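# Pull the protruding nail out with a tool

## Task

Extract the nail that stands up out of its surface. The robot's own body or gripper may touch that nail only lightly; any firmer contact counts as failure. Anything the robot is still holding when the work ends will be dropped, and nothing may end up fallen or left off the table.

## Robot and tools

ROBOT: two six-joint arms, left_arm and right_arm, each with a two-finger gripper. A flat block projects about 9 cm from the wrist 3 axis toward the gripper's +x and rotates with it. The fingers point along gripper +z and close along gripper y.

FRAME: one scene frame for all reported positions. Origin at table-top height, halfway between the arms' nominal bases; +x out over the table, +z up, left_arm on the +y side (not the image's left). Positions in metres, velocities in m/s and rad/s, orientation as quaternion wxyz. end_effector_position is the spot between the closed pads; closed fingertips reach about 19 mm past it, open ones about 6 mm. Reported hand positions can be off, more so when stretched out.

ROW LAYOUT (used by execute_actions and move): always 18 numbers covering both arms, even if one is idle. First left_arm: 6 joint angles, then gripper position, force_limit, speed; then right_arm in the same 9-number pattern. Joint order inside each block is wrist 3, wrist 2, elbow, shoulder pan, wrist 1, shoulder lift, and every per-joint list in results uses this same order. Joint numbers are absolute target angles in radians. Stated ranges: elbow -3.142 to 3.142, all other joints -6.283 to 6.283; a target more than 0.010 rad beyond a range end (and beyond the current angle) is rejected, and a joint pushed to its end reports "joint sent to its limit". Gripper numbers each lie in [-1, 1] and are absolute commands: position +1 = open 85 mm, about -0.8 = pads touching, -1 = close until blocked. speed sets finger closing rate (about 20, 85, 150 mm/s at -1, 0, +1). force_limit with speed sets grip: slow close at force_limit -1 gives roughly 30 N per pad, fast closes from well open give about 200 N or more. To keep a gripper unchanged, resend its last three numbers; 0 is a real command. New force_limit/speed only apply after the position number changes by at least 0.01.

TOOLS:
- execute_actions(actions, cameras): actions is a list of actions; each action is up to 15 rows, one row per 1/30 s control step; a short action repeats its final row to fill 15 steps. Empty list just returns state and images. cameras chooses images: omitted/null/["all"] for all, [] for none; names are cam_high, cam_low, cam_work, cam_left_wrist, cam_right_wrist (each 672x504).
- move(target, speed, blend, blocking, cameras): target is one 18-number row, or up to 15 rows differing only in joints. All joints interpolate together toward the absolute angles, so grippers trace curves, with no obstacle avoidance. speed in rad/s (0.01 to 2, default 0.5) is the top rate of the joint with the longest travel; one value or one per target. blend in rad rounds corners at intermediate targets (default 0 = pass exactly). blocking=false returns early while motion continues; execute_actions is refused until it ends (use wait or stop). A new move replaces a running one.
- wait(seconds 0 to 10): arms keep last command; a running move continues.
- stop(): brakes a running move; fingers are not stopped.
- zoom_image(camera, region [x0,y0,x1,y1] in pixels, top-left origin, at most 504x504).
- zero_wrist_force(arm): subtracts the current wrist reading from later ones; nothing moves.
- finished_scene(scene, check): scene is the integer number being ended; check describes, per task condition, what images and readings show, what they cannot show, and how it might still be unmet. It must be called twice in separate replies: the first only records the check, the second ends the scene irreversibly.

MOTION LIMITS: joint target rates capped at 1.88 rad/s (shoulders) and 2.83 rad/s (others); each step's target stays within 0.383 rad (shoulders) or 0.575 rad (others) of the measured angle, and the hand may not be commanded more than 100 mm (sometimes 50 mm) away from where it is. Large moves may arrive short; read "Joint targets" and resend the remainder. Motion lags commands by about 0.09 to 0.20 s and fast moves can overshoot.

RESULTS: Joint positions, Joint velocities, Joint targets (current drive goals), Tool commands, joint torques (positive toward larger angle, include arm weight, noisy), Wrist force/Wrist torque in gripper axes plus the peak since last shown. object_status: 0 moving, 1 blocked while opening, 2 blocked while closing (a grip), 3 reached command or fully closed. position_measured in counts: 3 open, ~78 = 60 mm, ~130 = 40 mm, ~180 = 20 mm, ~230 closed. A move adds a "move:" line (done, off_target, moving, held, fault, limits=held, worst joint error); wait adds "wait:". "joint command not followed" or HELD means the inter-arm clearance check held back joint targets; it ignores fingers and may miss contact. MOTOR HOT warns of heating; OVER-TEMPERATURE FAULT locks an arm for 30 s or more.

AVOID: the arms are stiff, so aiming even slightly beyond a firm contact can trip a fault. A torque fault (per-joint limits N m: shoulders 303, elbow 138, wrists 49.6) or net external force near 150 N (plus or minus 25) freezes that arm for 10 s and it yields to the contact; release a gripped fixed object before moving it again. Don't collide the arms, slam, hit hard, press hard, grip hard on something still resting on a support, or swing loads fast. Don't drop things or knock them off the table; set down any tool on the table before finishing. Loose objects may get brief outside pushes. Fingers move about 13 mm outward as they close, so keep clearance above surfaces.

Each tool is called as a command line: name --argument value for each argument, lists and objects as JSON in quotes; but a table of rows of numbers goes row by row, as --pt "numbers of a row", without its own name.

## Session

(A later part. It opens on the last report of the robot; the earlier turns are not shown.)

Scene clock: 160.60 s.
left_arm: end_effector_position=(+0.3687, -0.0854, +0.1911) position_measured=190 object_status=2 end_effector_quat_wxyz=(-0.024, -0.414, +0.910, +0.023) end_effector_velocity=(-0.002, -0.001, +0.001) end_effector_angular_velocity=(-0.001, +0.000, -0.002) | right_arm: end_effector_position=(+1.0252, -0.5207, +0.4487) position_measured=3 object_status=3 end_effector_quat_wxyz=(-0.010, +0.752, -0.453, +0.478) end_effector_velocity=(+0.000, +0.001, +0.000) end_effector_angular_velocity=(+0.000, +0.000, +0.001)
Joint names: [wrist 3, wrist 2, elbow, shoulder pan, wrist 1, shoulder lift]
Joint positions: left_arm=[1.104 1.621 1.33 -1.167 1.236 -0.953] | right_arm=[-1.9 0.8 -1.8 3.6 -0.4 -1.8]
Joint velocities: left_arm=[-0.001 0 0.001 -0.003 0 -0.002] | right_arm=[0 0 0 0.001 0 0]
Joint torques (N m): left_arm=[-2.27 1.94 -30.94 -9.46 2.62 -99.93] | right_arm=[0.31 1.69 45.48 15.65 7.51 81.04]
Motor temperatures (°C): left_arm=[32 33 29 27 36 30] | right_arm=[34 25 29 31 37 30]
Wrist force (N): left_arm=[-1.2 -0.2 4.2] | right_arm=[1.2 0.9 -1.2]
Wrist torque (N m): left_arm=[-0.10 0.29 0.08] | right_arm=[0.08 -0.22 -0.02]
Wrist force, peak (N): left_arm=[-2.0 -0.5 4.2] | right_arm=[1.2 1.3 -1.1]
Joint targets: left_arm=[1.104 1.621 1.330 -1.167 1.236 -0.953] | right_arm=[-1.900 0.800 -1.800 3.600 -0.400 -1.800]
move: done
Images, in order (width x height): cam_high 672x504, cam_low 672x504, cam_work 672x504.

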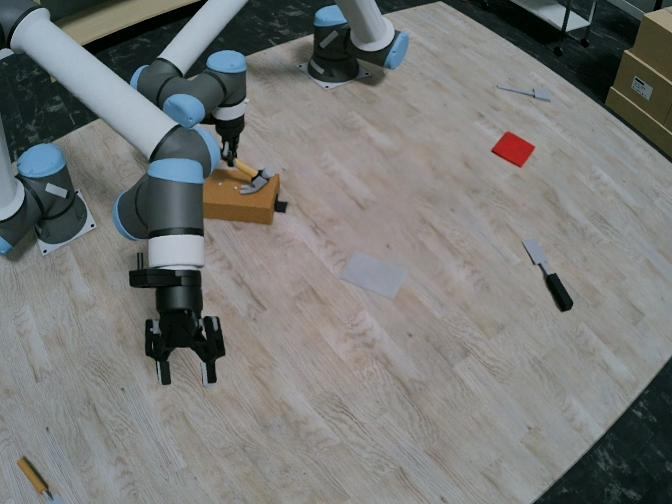

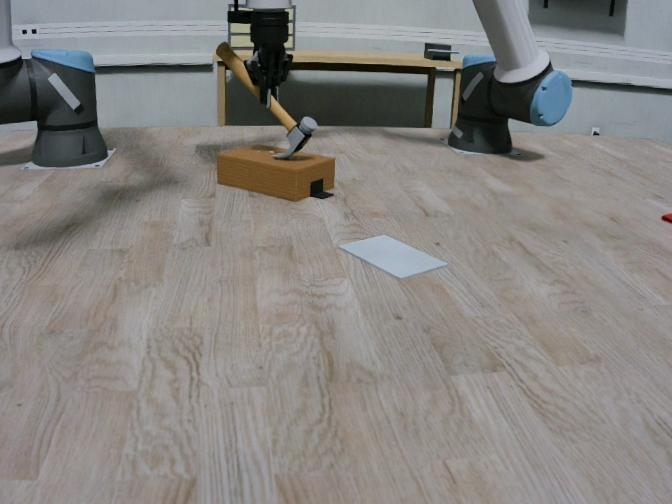

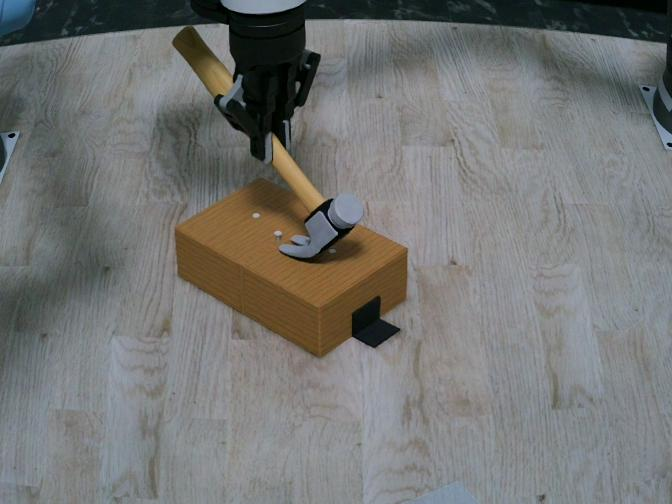

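move --target '[1.0888,1.6219,1.3275,-1.1818,1.238,-0.9522,-0.96,1,1,-1.9,0.8,-1.8,3.6,-0.4,-1.8,1,1,1]' --speed 0.1 --cameras '["cam_work","cam_high","cam_low"]'

zoom_image --camera "cam_work" --region '[250, 180, 370, 300]'

zoom_image --camera "cam_high" --region '[210, 150, 290, 230]'

zoom_image --camera "cam_low" --region '[240, 110, 340, 210]'

Scene clock: 164.00 s.
left_arm: end_effector_position=(+0.3594, -0.0926, +0.1922) position_measured=190 object_status=2 end_effector_quat_wxyz=(-0.024, -0.414, +0.910, +0.023) end_effector_velocity=(-0.001, -0.001, -0.001) end_effector_angular_velocity=(+0.001, +0.000, +0.001) | right_arm: end_effector_position=(+1.0252, -0.5207, +0.4487) position_measured=3 object_status=3 end_effector_quat_wxyz=(-0.010, +0.752, -0.453, +0.478) end_effector_velocity=(+0.000, +0.001, +0.001) end_effector_angular_velocity=(+0.002, -0.002, +0.001)
Joint names: [wrist 3, wrist 2, elbow, shoulder pan, wrist 1, shoulder lift]
Joint positions: left_arm=[1.089 1.622 1.328 -1.182 1.238 -0.952] | right_arm=[-1.9 0.8 -1.8 3.6 -0.4 -1.8]
Joint velocities: left_arm=[-0.002 0 -0.001 -0.001 0 0.002] | right_arm=[0.001 0 0 0.002 0.001 0.001]
Joint torques (N m): left_arm=[-2.55 1.24 -46.67 -11.7 9.15 -72.18] | right_arm=[0.22 1.83 45.55 15.59 7.58 82.61]
Motor temperatures (°C): left_arm=[32 33 29 27 36 30] | right_arm=[34 25 29 31 37 30]
Wrist force (N): left_arm=[-1.3 -0.1 4.2] | right_arm=[1.0 1.2 -1.0]
Wrist torque (N m): left_arm=[-0.08 0.30 0.08] | right_arm=[0.14 -0.19 -0.02]
Wrist force, peak (N): left_arm=[-1.8 -0.1 4.3] | right_arm=[1.2 1.4 -1.2]
Joint targets: left_arm=[1.089 1.622 1.328 -1.182 1.238 -0.952] | right_arm=[-1.900 0.800 -1.800 3.600 -0.400 -1.800]
move: done
Images, in order (width x height): cam_high 672x504, cam_low 672x504, cam_work 672x504.

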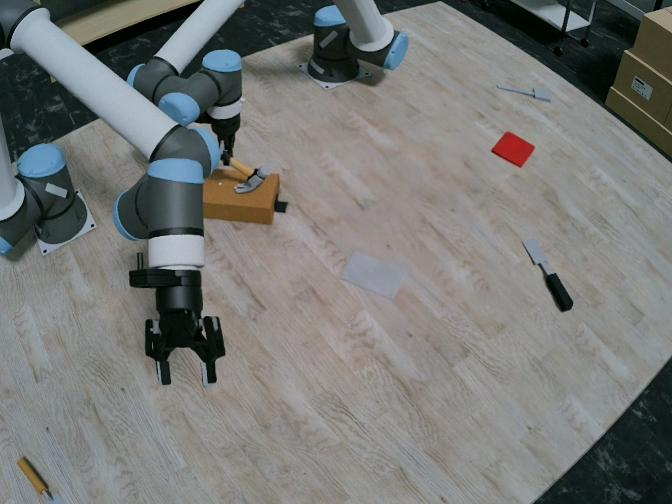

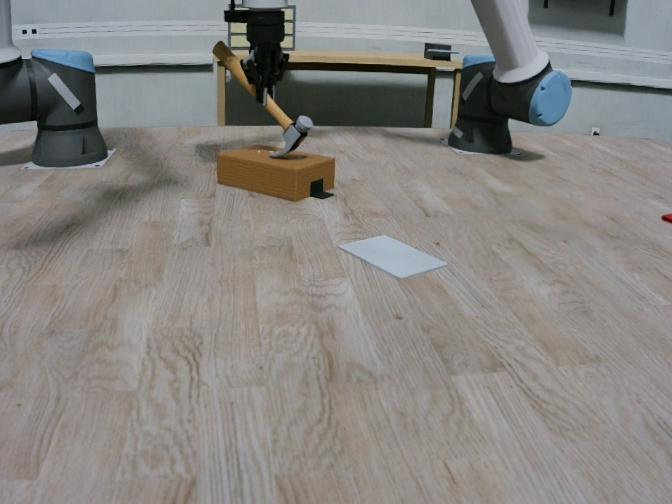

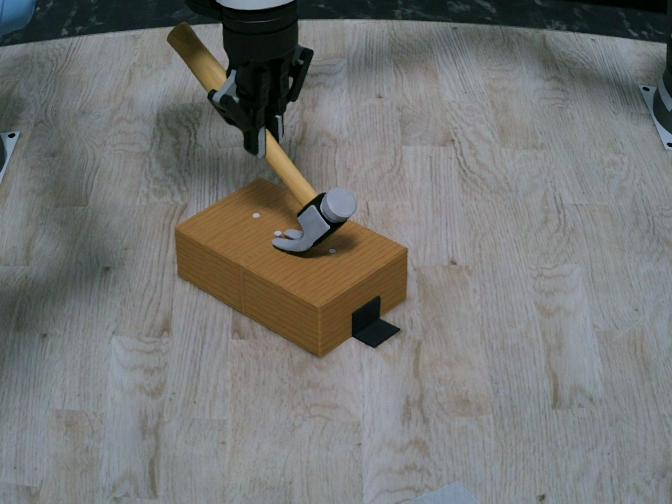

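Scaled by 4.200 from the camera's 672x504 image, which has a finer 960x720 frame.

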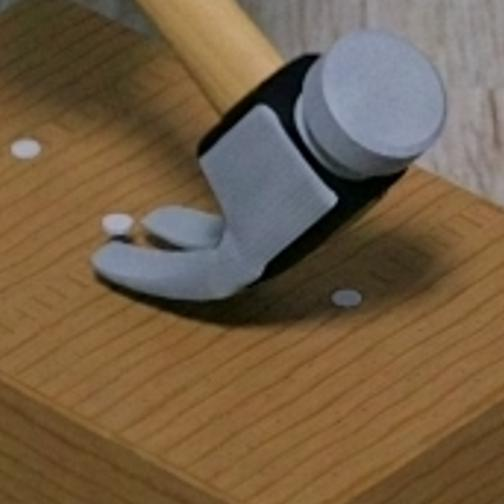

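Scaled by 6.300 from the camera's 672x504 image, which has a finer 960x720 frame.

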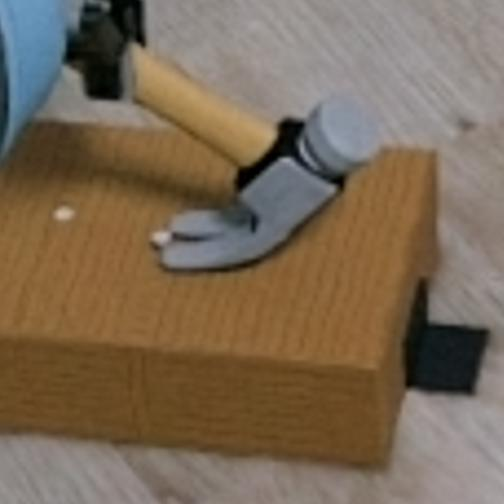

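Scaled by 5.040 from the camera's 672x504 image, which has a finer 960x720 frame.

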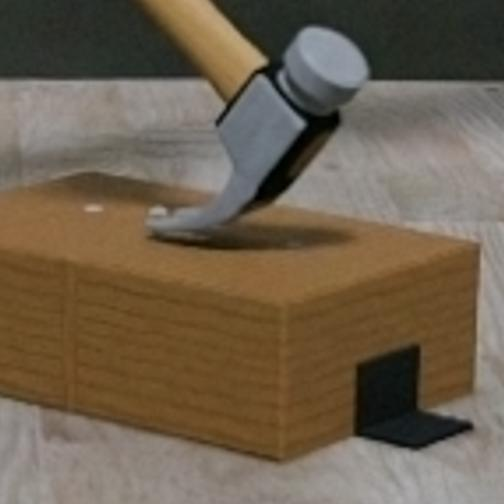

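move --target '[1.0713,1.6226,1.3193,-1.1994,1.2405,-0.9474,-0.96,1,1,-1.9,0.8,-1.8,3.6,-0.4,-1.8,1,1,1]' --speed 0.05 --cameras '["cam_work","cam_high","cam_low"]'

zoom_image --camera "cam_work" --region '[250, 180, 370, 300]'

zoom_image --camera "cam_high" --region '[210, 150, 290, 230]'

zoom_image --camera "cam_low" --region '[240, 110, 340, 210]'

Scene clock: 165.63 s.
left_arm: end_effector_position=(+0.3490, -0.1031, +0.1919) position_measured=190 object_status=2 end_effector_quat_wxyz=(-0.024, -0.414, +0.910, +0.023) end_effector_velocity=(-0.001, -0.001, +0.000) end_effector_angular_velocity=(+0.000, +0.000, +0.000) | right_arm: end_effector_position=(+1.0252, -0.5207, +0.4487) position_measured=3 object_status=3 end_effector_quat_wxyz=(-0.010, +0.752, -0.453, +0.478) end_effector_velocity=(+0.000, -0.001, +0.001) end_effector_angular_velocity=(+0.000, +0.000, +0.000)
Joint names: [wrist 3, wrist 2, elbow, shoulder pan, wrist 1, shoulder lift]
Joint positions: left_arm=[1.071 1.622 1.32 -1.199 1.24 -0.947] | right_arm=[-1.9 0.8 -1.8 3.6 -0.4 -1.8]
Joint velocities: left_arm=[-0.001 0 -0.001 -0.001 0.001 0] | right_arm=[0 0 0 0 -0.001 0.001]
Joint torques (N m): left_arm=[-2.06 8.25 -72.48 -28.7 13.29 -109.84] | right_arm=[0.27 1.77 45.48 14.99 7.23 81.07]
Motor temperatures (°C): left_arm=[32 33 29 27 36 30] | right_arm=[34 25 29 31 37 30]
Wrist force (N): left_arm=[-22.2 -4.2 57.8] | right_arm=[1.1 1.6 -1.2]
Wrist torque (N m): left_arm=[0.12 -0.54 0.10] | right_arm=[0.21 -0.21 -0.02]
Wrist force, peak (N): left_arm=[-22.2 -4.2 57.8] | right_arm=[1.1 1.6 -1.2]
Joint targets: left_arm=[1.071 1.623 1.319 -1.199 1.240 -0.947] | right_arm=[-1.900 0.800 -1.800 3.600 -0.400 -1.800]
move: done
Images, in order (width x height): cam_high 672x504, cam_low 672x504, cam_work 672x504.

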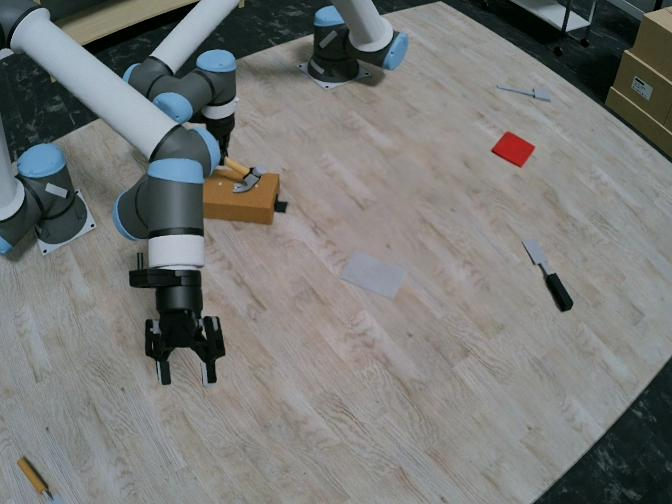

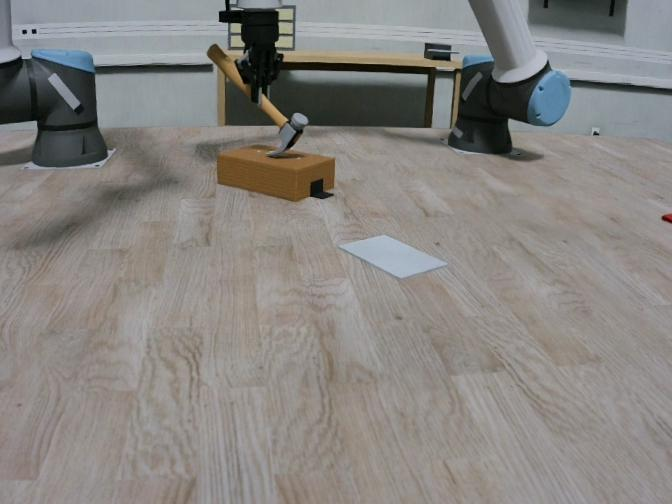

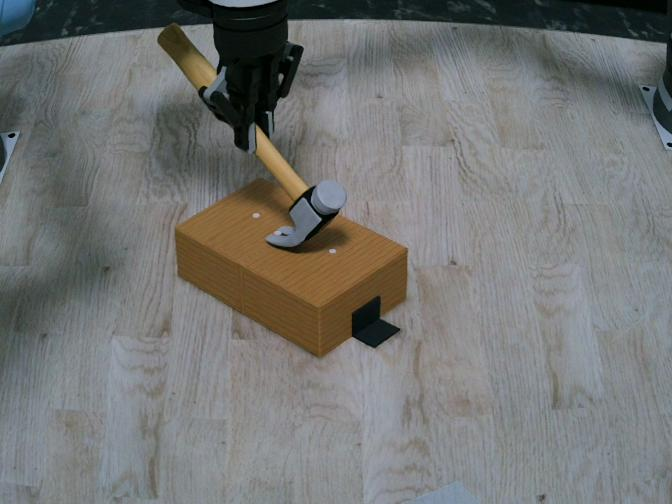

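Scaled by 4.200 from the camera's 672x504 image, which has a finer 960x720 frame.

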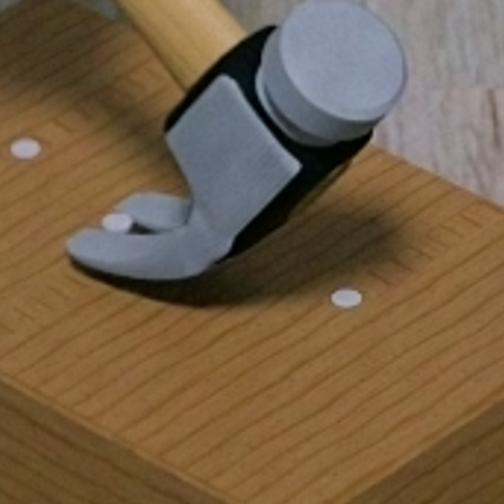

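Scaled by 6.300 from the camera's 672x504 image, which has a finer 960x720 frame.

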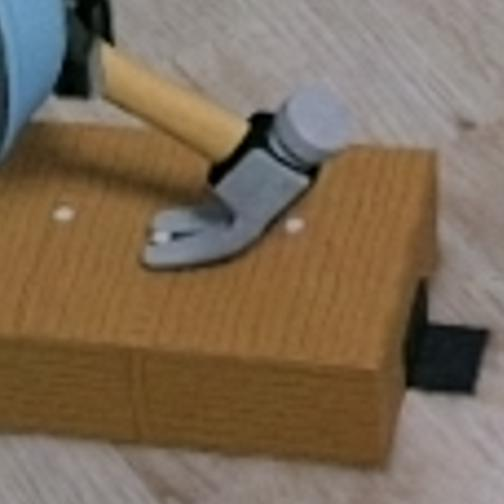

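Scaled by 5.040 from the camera's 672x504 image, which has a finer 960x720 frame.

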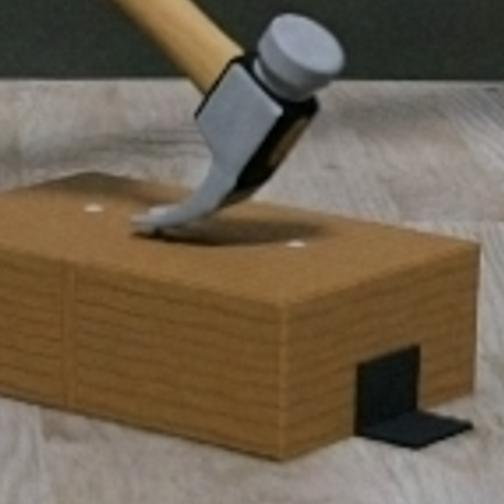

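move --pt "1.0713 1.6226 1.3219 -1.1994 1.2362 -0.9456 -0.96 1 1 -1.9 0.8 -1.8 3.6 -0.4 -1.8 1 1 1" --pt "1.0619 1.6229 1.3175 -1.2088 1.2375 -0.943 -0.96 1 1 -1.9 0.8 -1.8 3.6 -0.4 -1.8 1 1 1" --speed 0.05 --cameras '["cam_work","cam_high","cam_low"]'

zoom_image --camera "cam_work" --region '[250, 180, 370, 300]'

zoom_image --camera "cam_low" --region '[240, 110, 340, 210]'

Scene clock: 167.53 s.
left_arm: end_effector_position=(+0.3434, -0.1086, +0.1890) position_measured=190 object_status=2 end_effector_quat_wxyz=(-0.024, -0.414, +0.910, +0.023) end_effector_velocity=(-0.001, +0.000, +0.001) end_effector_angular_velocity=(+0.000, +0.000, +0.001) | right_arm: end_effector_position=(+1.0252, -0.5207, +0.4487) position_measured=3 object_status=3 end_effector_quat_wxyz=(-0.010, +0.752, -0.453, +0.478) end_effector_velocity=(+0.000, +0.000, +0.000) end_effector_angular_velocity=(+0.000, +0.000, +0.000)
Joint names: [wrist 3, wrist 2, elbow, shoulder pan, wrist 1, shoulder lift]
Joint positions: left_arm=[1.062 1.623 1.318 -1.209 1.237 -0.943] | right_arm=[-1.9 0.8 -1.8 3.6 -0.4 -1.8]
Joint velocities: left_arm=[-0.002 0 -0.001 -0.001 0.001 -0.001] | right_arm=[0 0 0 0 0 0.001]
Joint torques (N m): left_arm=[-2.66 5.34 -58.64 -27.68 12.11 -89.46] | right_arm=[0.19 1.6 45.23 15.58 7.23 82.11]
Motor temperatures (°C): left_arm=[32 33 29 27 36 30] | right_arm=[34 25 29 31 37 30]
Wrist force (N): left_arm=[-17.0 -6.2 29.5] | right_arm=[1.0 1.3 -0.6]
Wrist torque (N m): left_arm=[0.48 -0.47 0.23] | right_arm=[0.16 -0.20 -0.02]
Wrist force, peak (N): left_arm=[-23.9 -4.2 64.3] | right_arm=[1.1 1.5 -1.3]
Joint targets: left_arm=[1.062 1.623 1.317 -1.209 1.238 -0.943] | right_arm=[-1.900 0.800 -1.800 3.600 -0.400 -1.800]
move: done
Images, in order (width x height): cam_high 672x504, cam_low 672x504, cam_work 672x504.

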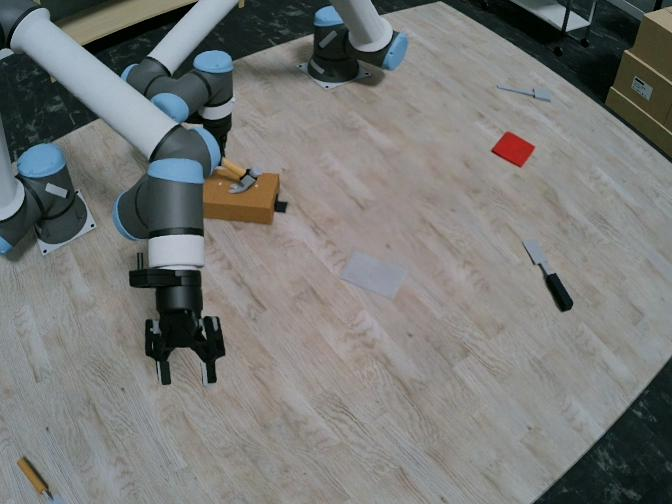

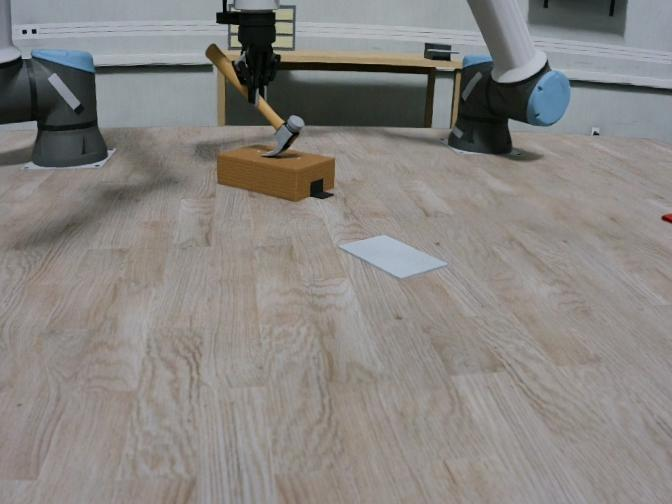

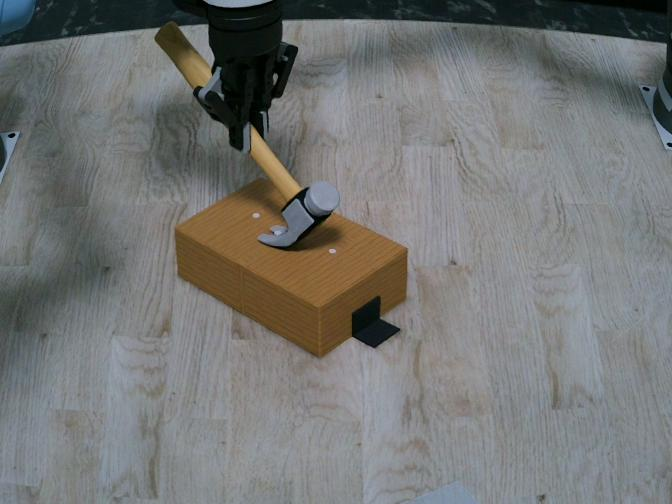

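Scaled by 4.200 from the camera's 672x504 image, which has a finer 960x720 frame.

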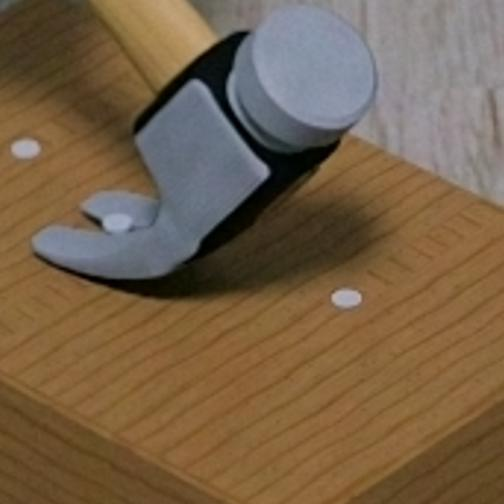

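Scaled by 5.040 from the camera's 672x504 image, which has a finer 960x720 frame.

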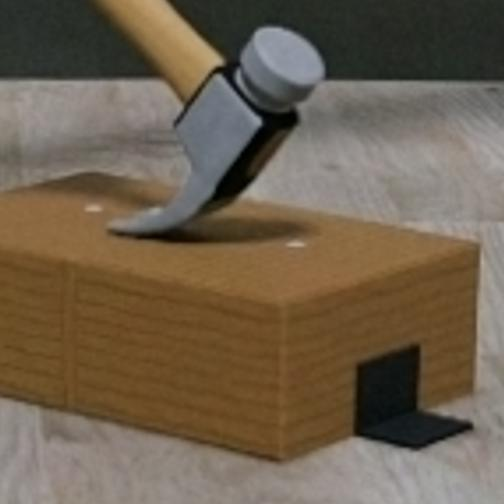

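move --target '[1.1394,1.7599,1.3404,-1.1339,1.1875,-0.9657,-0.96,1,1,-1.9,0.8,-1.8,3.6,-0.4,-1.8,1,1,1]' --speed 0.1 --cameras '["cam_work","cam_high","cam_low"]'

zoom_image --camera "cam_work" --region '[250, 180, 370, 300]'

zoom_image --camera "cam_low" --region '[240, 110, 340, 210]'

Scene clock: 170.43 s.
left_arm: end_effector_position=(+0.3574, -0.0945, +0.1955) position_measured=190 object_status=2 end_effector_quat_wxyz=(-0.094, -0.411, +0.907, -0.004) end_effector_velocity=(+0.000, +0.000, +0.000) end_effector_angular_velocity=(-0.001, +0.001, +0.000) | right_arm: end_effector_position=(+1.0252, -0.5207, +0.4487) position_measured=3 object_status=3 end_effector_quat_wxyz=(-0.010, +0.752, -0.453, +0.478) end_effector_velocity=(+0.000, +0.000, -0.001) end_effector_angular_velocity=(-0.001, +0.001, +0.000)
Joint names: [wrist 3, wrist 2, elbow, shoulder pan, wrist 1, shoulder lift]
Joint positions: left_arm=[1.139 1.76 1.34 -1.134 1.188 -0.966] | right_arm=[-1.9 0.8 -1.8 3.6 -0.4 -1.8]
Joint velocities: left_arm=[0.001 0.001 0.001 0.001 -0.001 -0.001] | right_arm=[-0.001 0 0 0 0 -0.001]
Joint torques (N m): left_arm=[1.87 10.29 -58.55 4.21 7.19 -140.95] | right_arm=[-0.01 1.9 44.4 15.69 7.34 82.87]
Motor temperatures (°C): left_arm=[32 33 29 27 36 30] | right_arm=[34 25 29 31 37 30]
Wrist force (N): left_arm=[-25.4 -4.4 59.1] | right_arm=[1.0 0.9 -1.2]
Wrist torque (N m): left_arm=[0.06 -0.45 0.11] | right_arm=[0.08 -0.19 -0.02]
Wrist force, peak (N): left_arm=[-25.4 -4.4 59.1] | right_arm=[1.4 1.1 -1.4]
Joint targets: left_arm=[1.139 1.760 1.340 -1.134 1.188 -0.966] | right_arm=[-1.900 0.800 -1.800 3.600 -0.400 -1.800]
move: done
Images, in order (width x height): cam_high 672x504, cam_low 672x504, cam_work 672x504.

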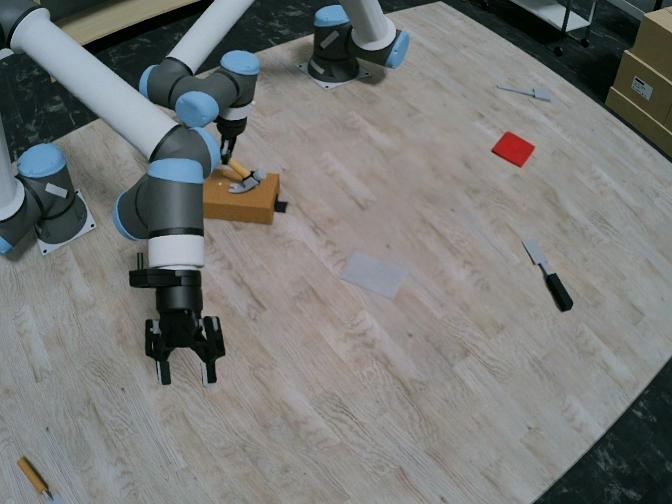

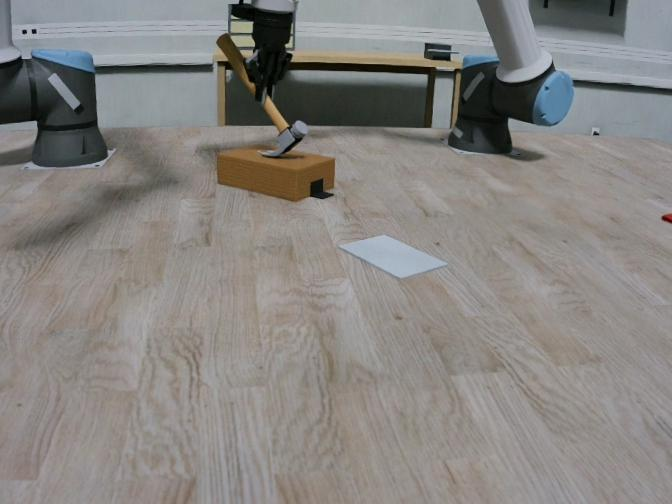

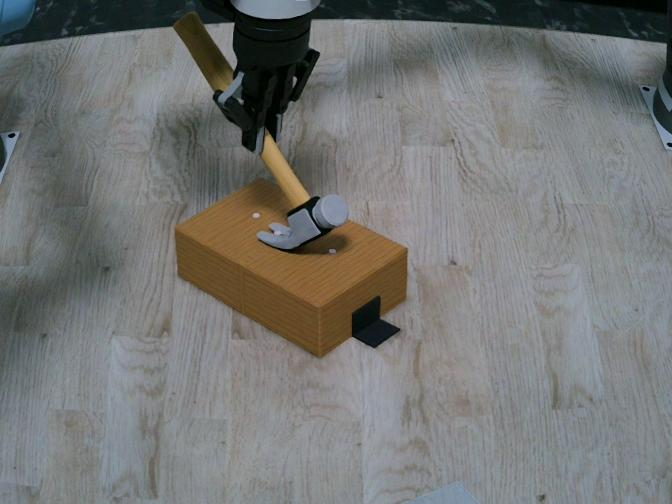

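Scaled by 4.200 from the camera's 672x504 image, which has a finer 960x720 frame.

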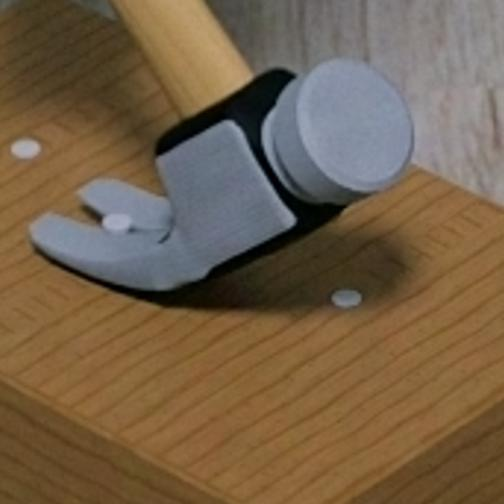

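Scaled by 5.040 from the camera's 672x504 image, which has a finer 960x720 frame.

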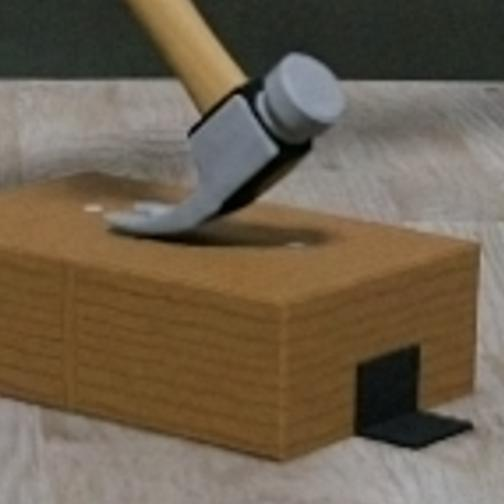

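move --target '[1.242,1.9528,1.3676,-1.0299,1.1331,-0.9716,-0.96,1,1,-1.9,0.8,-1.8,3.6,-0.4,-1.8,1,1,1]' --speed 0.12 --cameras '["cam_work","cam_high","cam_low"]'

zoom_image --camera "cam_work" --region '[250, 180, 370, 300]'

zoom_image --camera "cam_low" --region '[240, 110, 340, 210]'

Scene clock: 173.20 s.
left_arm: end_effector_position=(+0.3775, -0.0745, +0.1979) position_measured=190 object_status=2 end_effector_quat_wxyz=(-0.187, -0.402, +0.895, -0.039) end_effector_velocity=(+0.000, +0.000, +0.000) end_effector_angular_velocity=(+0.000, +0.001, +0.000) | right_arm: end_effector_position=(+1.0252, -0.5207, +0.4487) position_measured=3 object_status=3 end_effector_quat_wxyz=(-0.010, +0.752, -0.453, +0.478) end_effector_velocity=(+0.000, +0.001, +0.000) end_effector_angular_velocity=(+0.000, +0.000, +0.001)
Joint names: [wrist 3, wrist 2, elbow, shoulder pan, wrist 1, shoulder lift]
Joint positions: left_arm=[1.242 1.953 1.368 -1.03 1.133 -0.972] | right_arm=[-1.9 0.8 -1.8 3.6 -0.4 -1.8]
Joint velocities: left_arm=[0 0.001 0 0 0 0.001] | right_arm=[0 0 0 0.001 0 0]
Joint torques (N m): left_arm=[1.96 9.97 -57.62 12.46 7.73 -144.94] | right_arm=[-0.06 1.63 44.68 16.75 7.22 81.61]
Motor temperatures (°C): left_arm=[32 33 29 27 36 30] | right_arm=[34 25 29 31 37 30]
Wrist force (N): left_arm=[-22.5 -2.4 59.1] | right_arm=[0.7 1.1 -0.9]
Wrist torque (N m): left_arm=[0.12 -0.49 0.11] | right_arm=[0.13 -0.15 -0.02]
Wrist force, peak (N): left_arm=[-25.6 -4.6 60.3] | right_arm=[1.3 1.1 -1.5]
Joint targets: left_arm=[1.242 1.953 1.368 -1.030 1.133 -0.972] | right_arm=[-1.900 0.800 -1.800 3.600 -0.400 -1.800]
move: done
Images, in order (width x height): cam_high 672x504, cam_low 672x504, cam_work 672x504.

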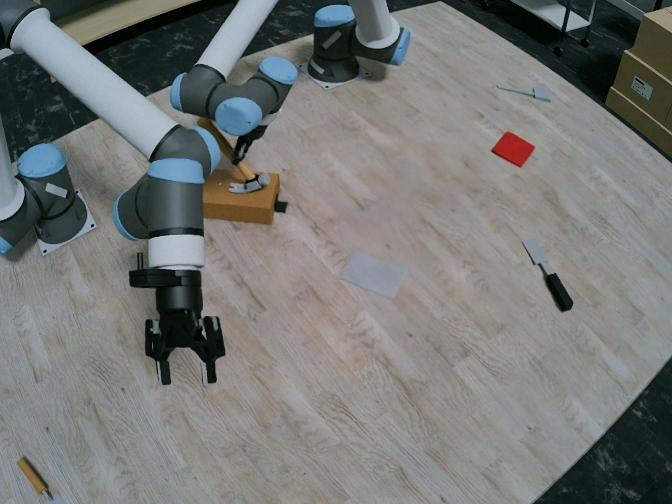

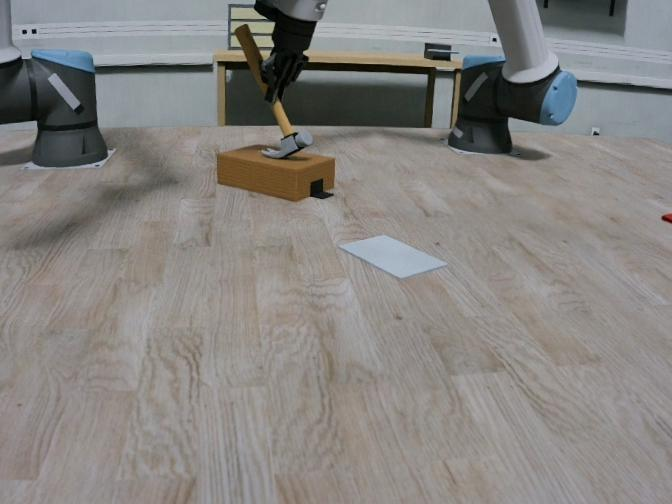

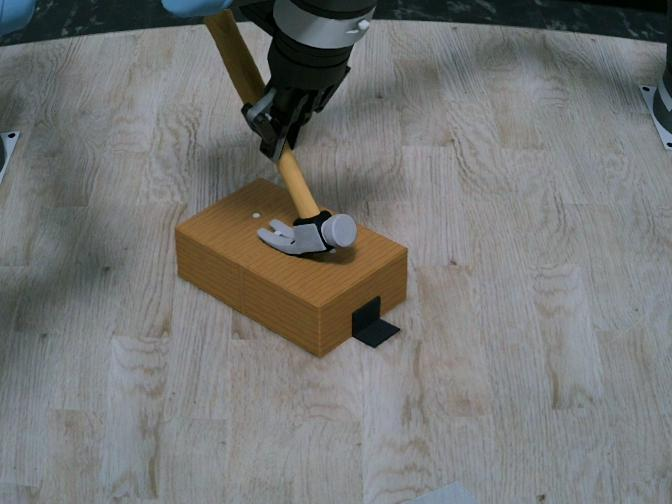

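Scaled by 4.200 from the camera's 672x504 image, which has a finer 960x720 frame.

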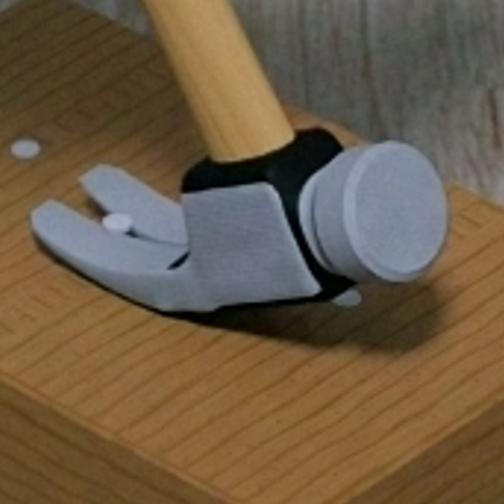

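Scaled by 5.040 from the camera's 672x504 image, which has a finer 960x720 frame.

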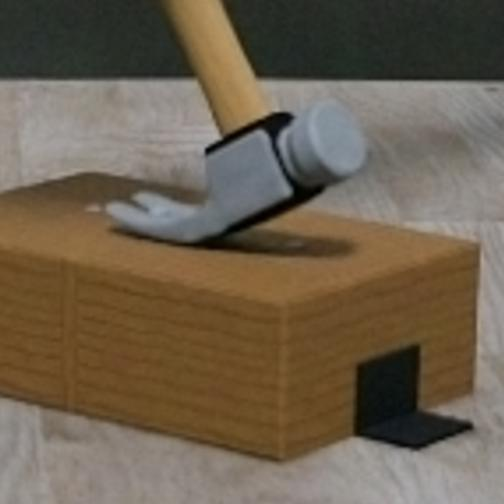

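move --target '[1.3434,2.1525,1.3862,-0.932,1.0995,-0.9521,-0.96,1,1,-1.9,0.8,-1.8,3.6,-0.4,-1.8,1,1,1]' --speed 0.12 --cameras '["cam_work","cam_high","cam_low"]'

zoom_image --camera "cam_work" --region '[250, 180, 370, 300]'

zoom_image --camera "cam_low" --region '[240, 110, 340, 210]'

Scene clock: 176.40 s.
left_arm: end_effector_position=(+0.3953, -0.0567, +0.1979) position_measured=234 object_status=0 end_effector_quat_wxyz=(-0.278, -0.390, +0.875, -0.074) end_effector_velocity=(+0.001, +0.001, +0.000) end_effector_angular_velocity=(+0.000, +0.000, +0.001) | right_arm: end_effector_position=(+1.0252, -0.5207, +0.4487) position_measured=3 object_status=3 end_effector_quat_wxyz=(-0.010, +0.752, -0.453, +0.478) end_effector_velocity=(+0.000, -0.001, -0.001) end_effector_angular_velocity=(-0.001, +0.002, -0.001)
Joint names: [wrist 3, wrist 2, elbow, shoulder pan, wrist 1, shoulder lift]
Joint positions: left_arm=[1.343 2.152 1.386 -0.932 1.099 -0.952] | right_arm=[-1.9 0.8 -1.8 3.6 -0.4 -1.8]
Joint velocities: left_arm=[0.001 0.001 -0.001 0.002 0 0.001] | right_arm=[0 0 0 -0.001 -0.001 -0.001]
Joint torques (N m): left_arm=[1.94 3.45 -29.11 10.33 3.03 -67.76] | right_arm=[-0.07 1.78 44.48 15.9 7.14 81.72]
Motor temperatures (°C): left_arm=[32 33 29 27 36 30] | right_arm=[34 25 29 31 37 30]
Wrist force (N): left_arm=[-1.6 -1.8 -1.2] | right_arm=[1.0 1.3 -1.5]
Wrist torque (N m): left_arm=[0.00 -0.03 0.01] | right_arm=[0.15 -0.20 -0.02]
Wrist force, peak (N): left_arm=[-22.9 -2.5 59.9] | right_arm=[1.1 1.6 -1.1]
Joint targets: left_arm=[1.343 2.152 1.386 -0.932 1.099 -0.952] | right_arm=[-1.900 0.800 -1.800 3.600 -0.400 -1.800]
move: done
Images, in order (width x height): cam_high 672x504, cam_low 672x504, cam_work 672x504.

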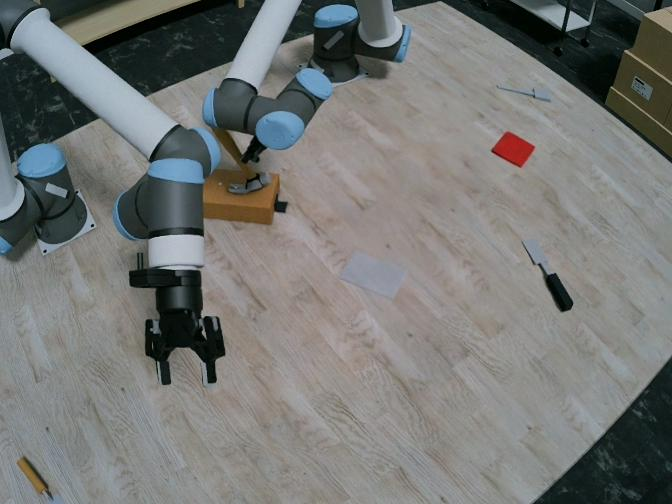

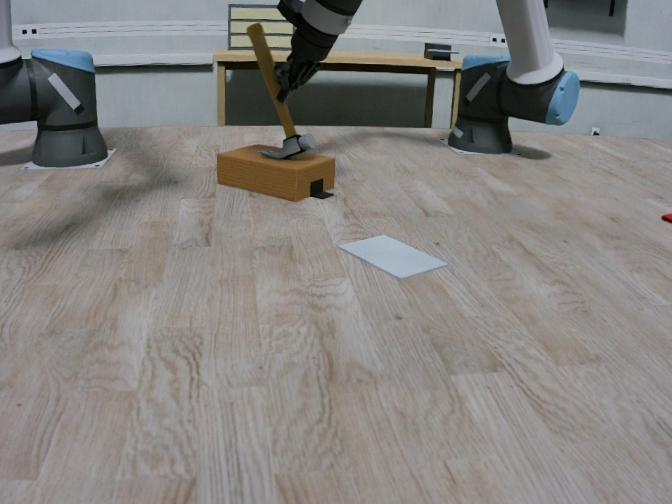

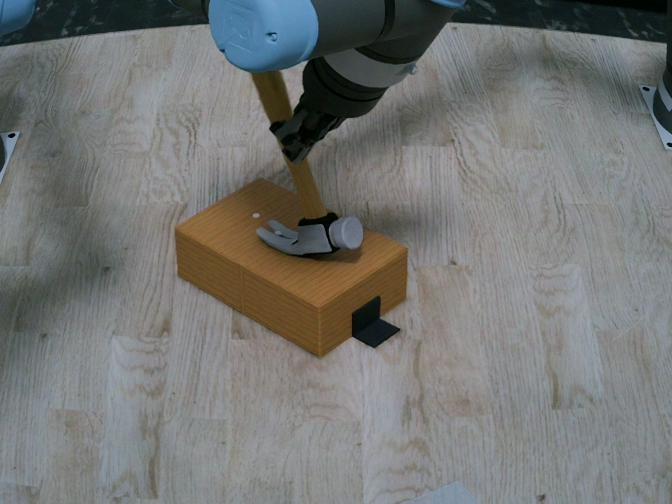

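Scaled by 4.200 from the camera's 672x504 image, which has a finer 960x720 frame.

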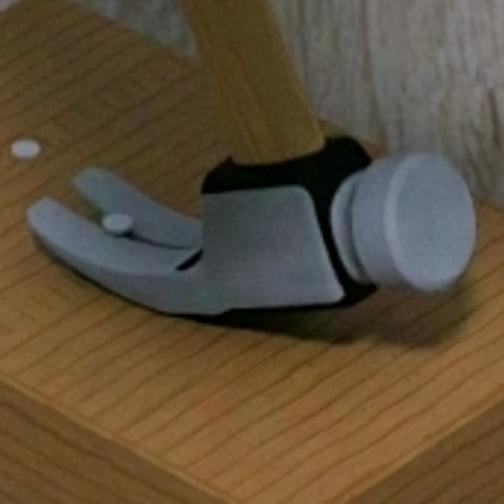

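Scaled by 5.040 from the camera's 672x504 image, which has a finer 960x720 frame.

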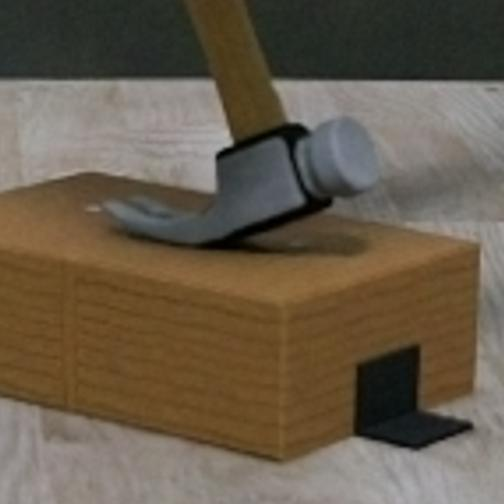

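move --pt "1.34 2.15 1.2833 -0.86 1.2356 -0.9853 -0.96 1 1 -1.9 0.8 -1.8 3.6 -0.4 -1.8 1 1 1" --pt "1.34 2.15 1.2833 -0.4 1.2356 -0.9853 -0.96 1 1 -1.9 0.8 -1.8 3.6 -0.4 -1.8 1 1 1" --speed 0.4 --cameras '[]'

move --pt "0 0.7394 2.4605 -0.4 -0.8603 -1.6002 1 1 1 -1.9 0.8 -1.8 3.6 -0.4 -1.8 1 1 1" --pt "0 0.7394 2.4605 -1.5988 -0.8603 -1.6002 1 1 1 -1.9 0.8 -1.8 3.6 -0.4 -1.8 1 1 1" --speed 0.6

zoom_image --camera "cam_work" --region '[220, 50, 420, 290]'

Scene clock: 181.17 s.
left_arm: end_effector_position=(+0.6515, +0.2564, +0.2816) position_measured=234 object_status=3 end_effector_quat_wxyz=(-0.248, -0.607, +0.741, -0.143) end_effector_velocity=(+0.000, +0.001, +0.000) end_effector_angular_velocity=(+0.000, -0.001, +0.002) | right_arm: end_effector_position=(+1.0252, -0.5207, +0.4487) position_measured=3 object_status=3 end_effector_quat_wxyz=(-0.010, +0.752, -0.453, +0.478) end_effector_velocity=(+0.000, +0.001, +0.000) end_effector_angular_velocity=(+0.000, +0.000, +0.000)
Joint names: [wrist 3, wrist 2, elbow, shoulder pan, wrist 1, shoulder lift]
Joint positions: left_arm=[1.34 2.15 1.283 -0.4 1.236 -0.985] | right_arm=[-1.9 0.8 -1.8 3.6 -0.4 -1.8]
Joint velocities: left_arm=[0 -0.001 0 0.001 0 -0.001] | right_arm=[0 0 0 0.001 0 0]
Joint torques (N m): left_arm=[-1.7 1.13 -42.84 16.1 7.07 -93.79] | right_arm=[-0.38 1.62 44.2 15.7 6.93 82.3]
Motor temperatures (°C): left_arm=[32 33 29 27 36 30] | right_arm=[34 25 29 31 37 30]
Wrist force (N): left_arm=[-0.6 0.1 -0.5] | right_arm=[1.0 1.0 -0.9]
Wrist torque (N m): left_arm=[-0.04 0.02 0.00] | right_arm=[0.10 -0.19 -0.02]
Wrist force, peak (N): left_arm=[-3.5 -0.1 -2.5] | right_arm=[1.2 1.5 -1.2]
Joint targets: left_arm=[1.340 2.150 1.283 -0.400 1.236 -0.985] | right_arm=[-1.900 0.800 -1.800 3.600 -0.400 -1.800]
move: done
No camera images: "cameras" was empty.

Scene clock: 187.33 s.
left_arm: end_effector_position=(+0.2952, -0.0098, +0.2400) position_measured=3 object_status=3 end_effector_quat_wxyz=(+0.270, +0.653, -0.270, +0.653) end_effector_velocity=(-0.001, +0.000, -0.001) end_effector_angular_velocity=(+0.002, +0.000, -0.002) | right_arm: end_effector_position=(+1.0252, -0.5207, +0.4487) position_measured=3 object_status=3 end_effector_quat_wxyz=(-0.010, +0.752, -0.453, +0.478) end_effector_velocity=(+0.000, -0.002, +0.000) end_effector_angular_velocity=(-0.001, +0.000, -0.002)
Joint names: [wrist 3, wrist 2, elbow, shoulder pan, wrist 1, shoulder lift]
Joint positions: left_arm=[0 0.739 2.461 -1.599 -0.86 -1.6] | right_arm=[-1.9 0.8 -1.8 3.6 -0.4 -1.8]
Joint velocities: left_arm=[0.001 0.001 0.001 -0.001 0 0.001] | right_arm=[-0.001 0 0 -0.002 0 0.001]
Joint torques (N m): left_arm=[-1.84 -0.63 -29.44 -10.13 -2.81 -43.94] | right_arm=[-0.49 1.41 43.49 14.05 6.63 81.86]
Motor temperatures (°C): left_arm=[32 33 29 27 36 30] | right_arm=[34 25 29 31 37 30]
Wrist force (N): left_arm=[0.0 0.4 -0.3] | right_arm=[0.7 0.9 -0.6]
Wrist torque (N m): left_arm=[0.03 0.02 -0.08] | right_arm=[0.10 -0.14 -0.02]
Wrist force, peak (N): left_arm=[-0.3 4.0 -0.9] | right_arm=[1.3 1.6 -1.2]
Joint targets: left_arm=[0.000 0.739 2.461 -1.599 -0.860 -1.600] | right_arm=[-1.900 0.800 -1.800 3.600 -0.400 -1.800]
move: done

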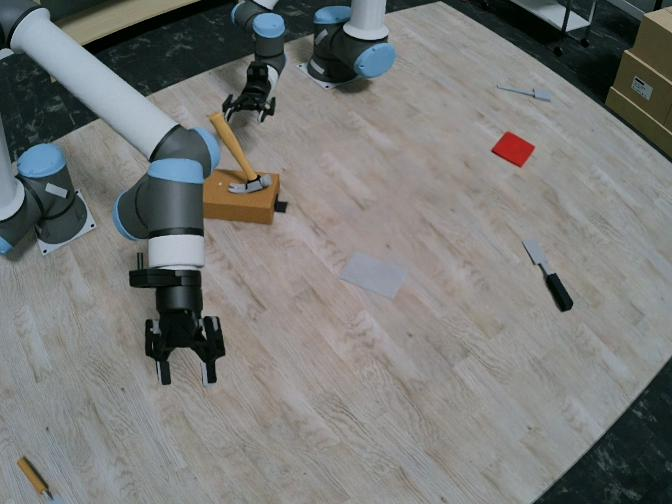

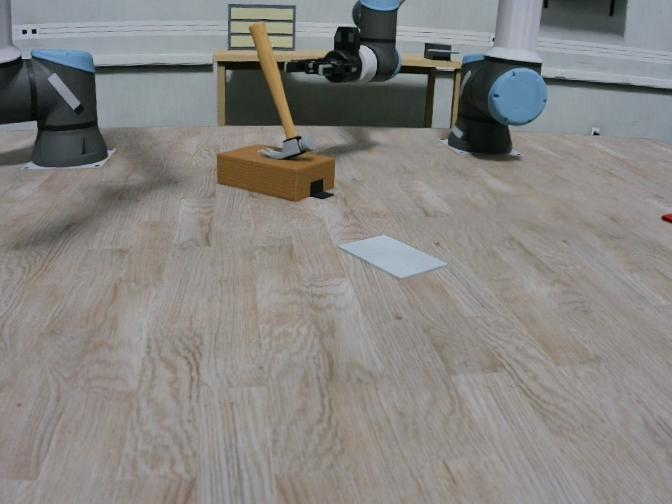

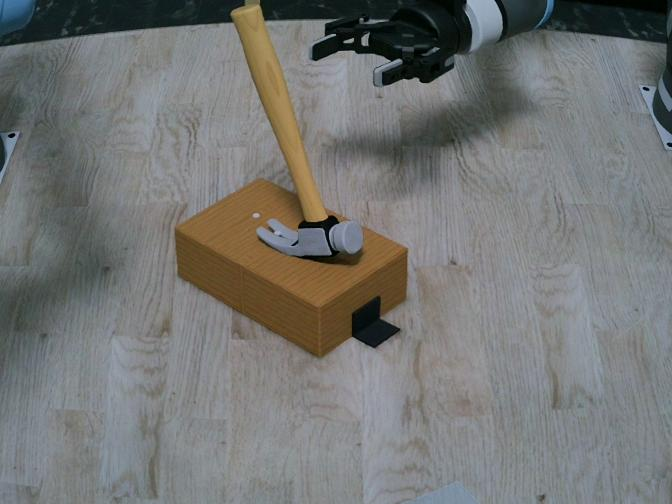

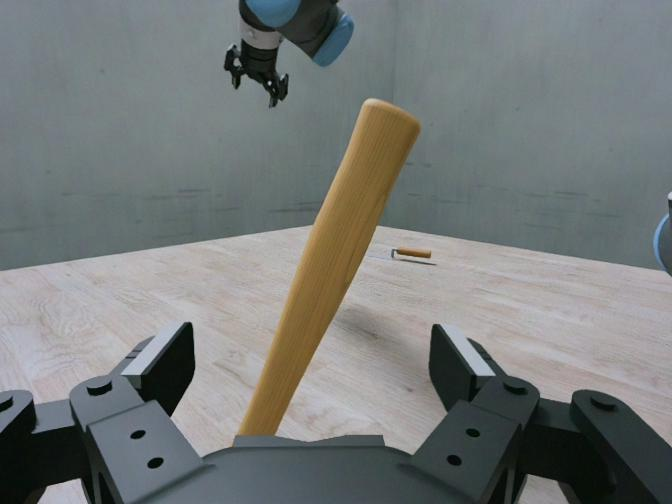

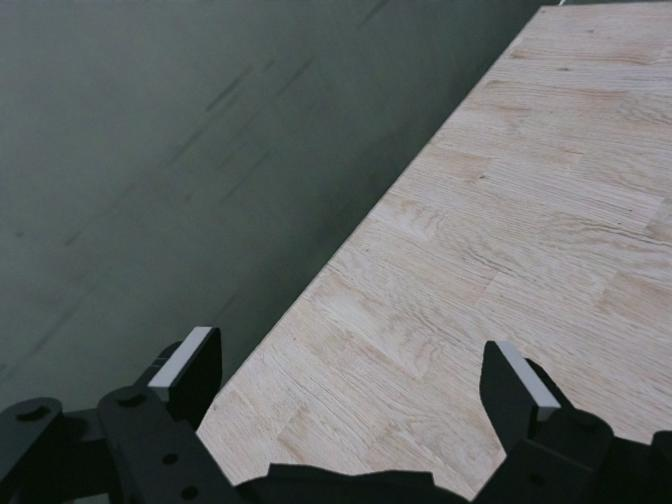

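Scaled by 2.100 from the camera's 672x504 image, which has a finer 960x720 frame.

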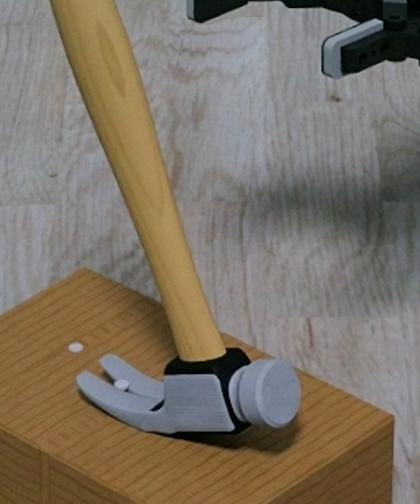

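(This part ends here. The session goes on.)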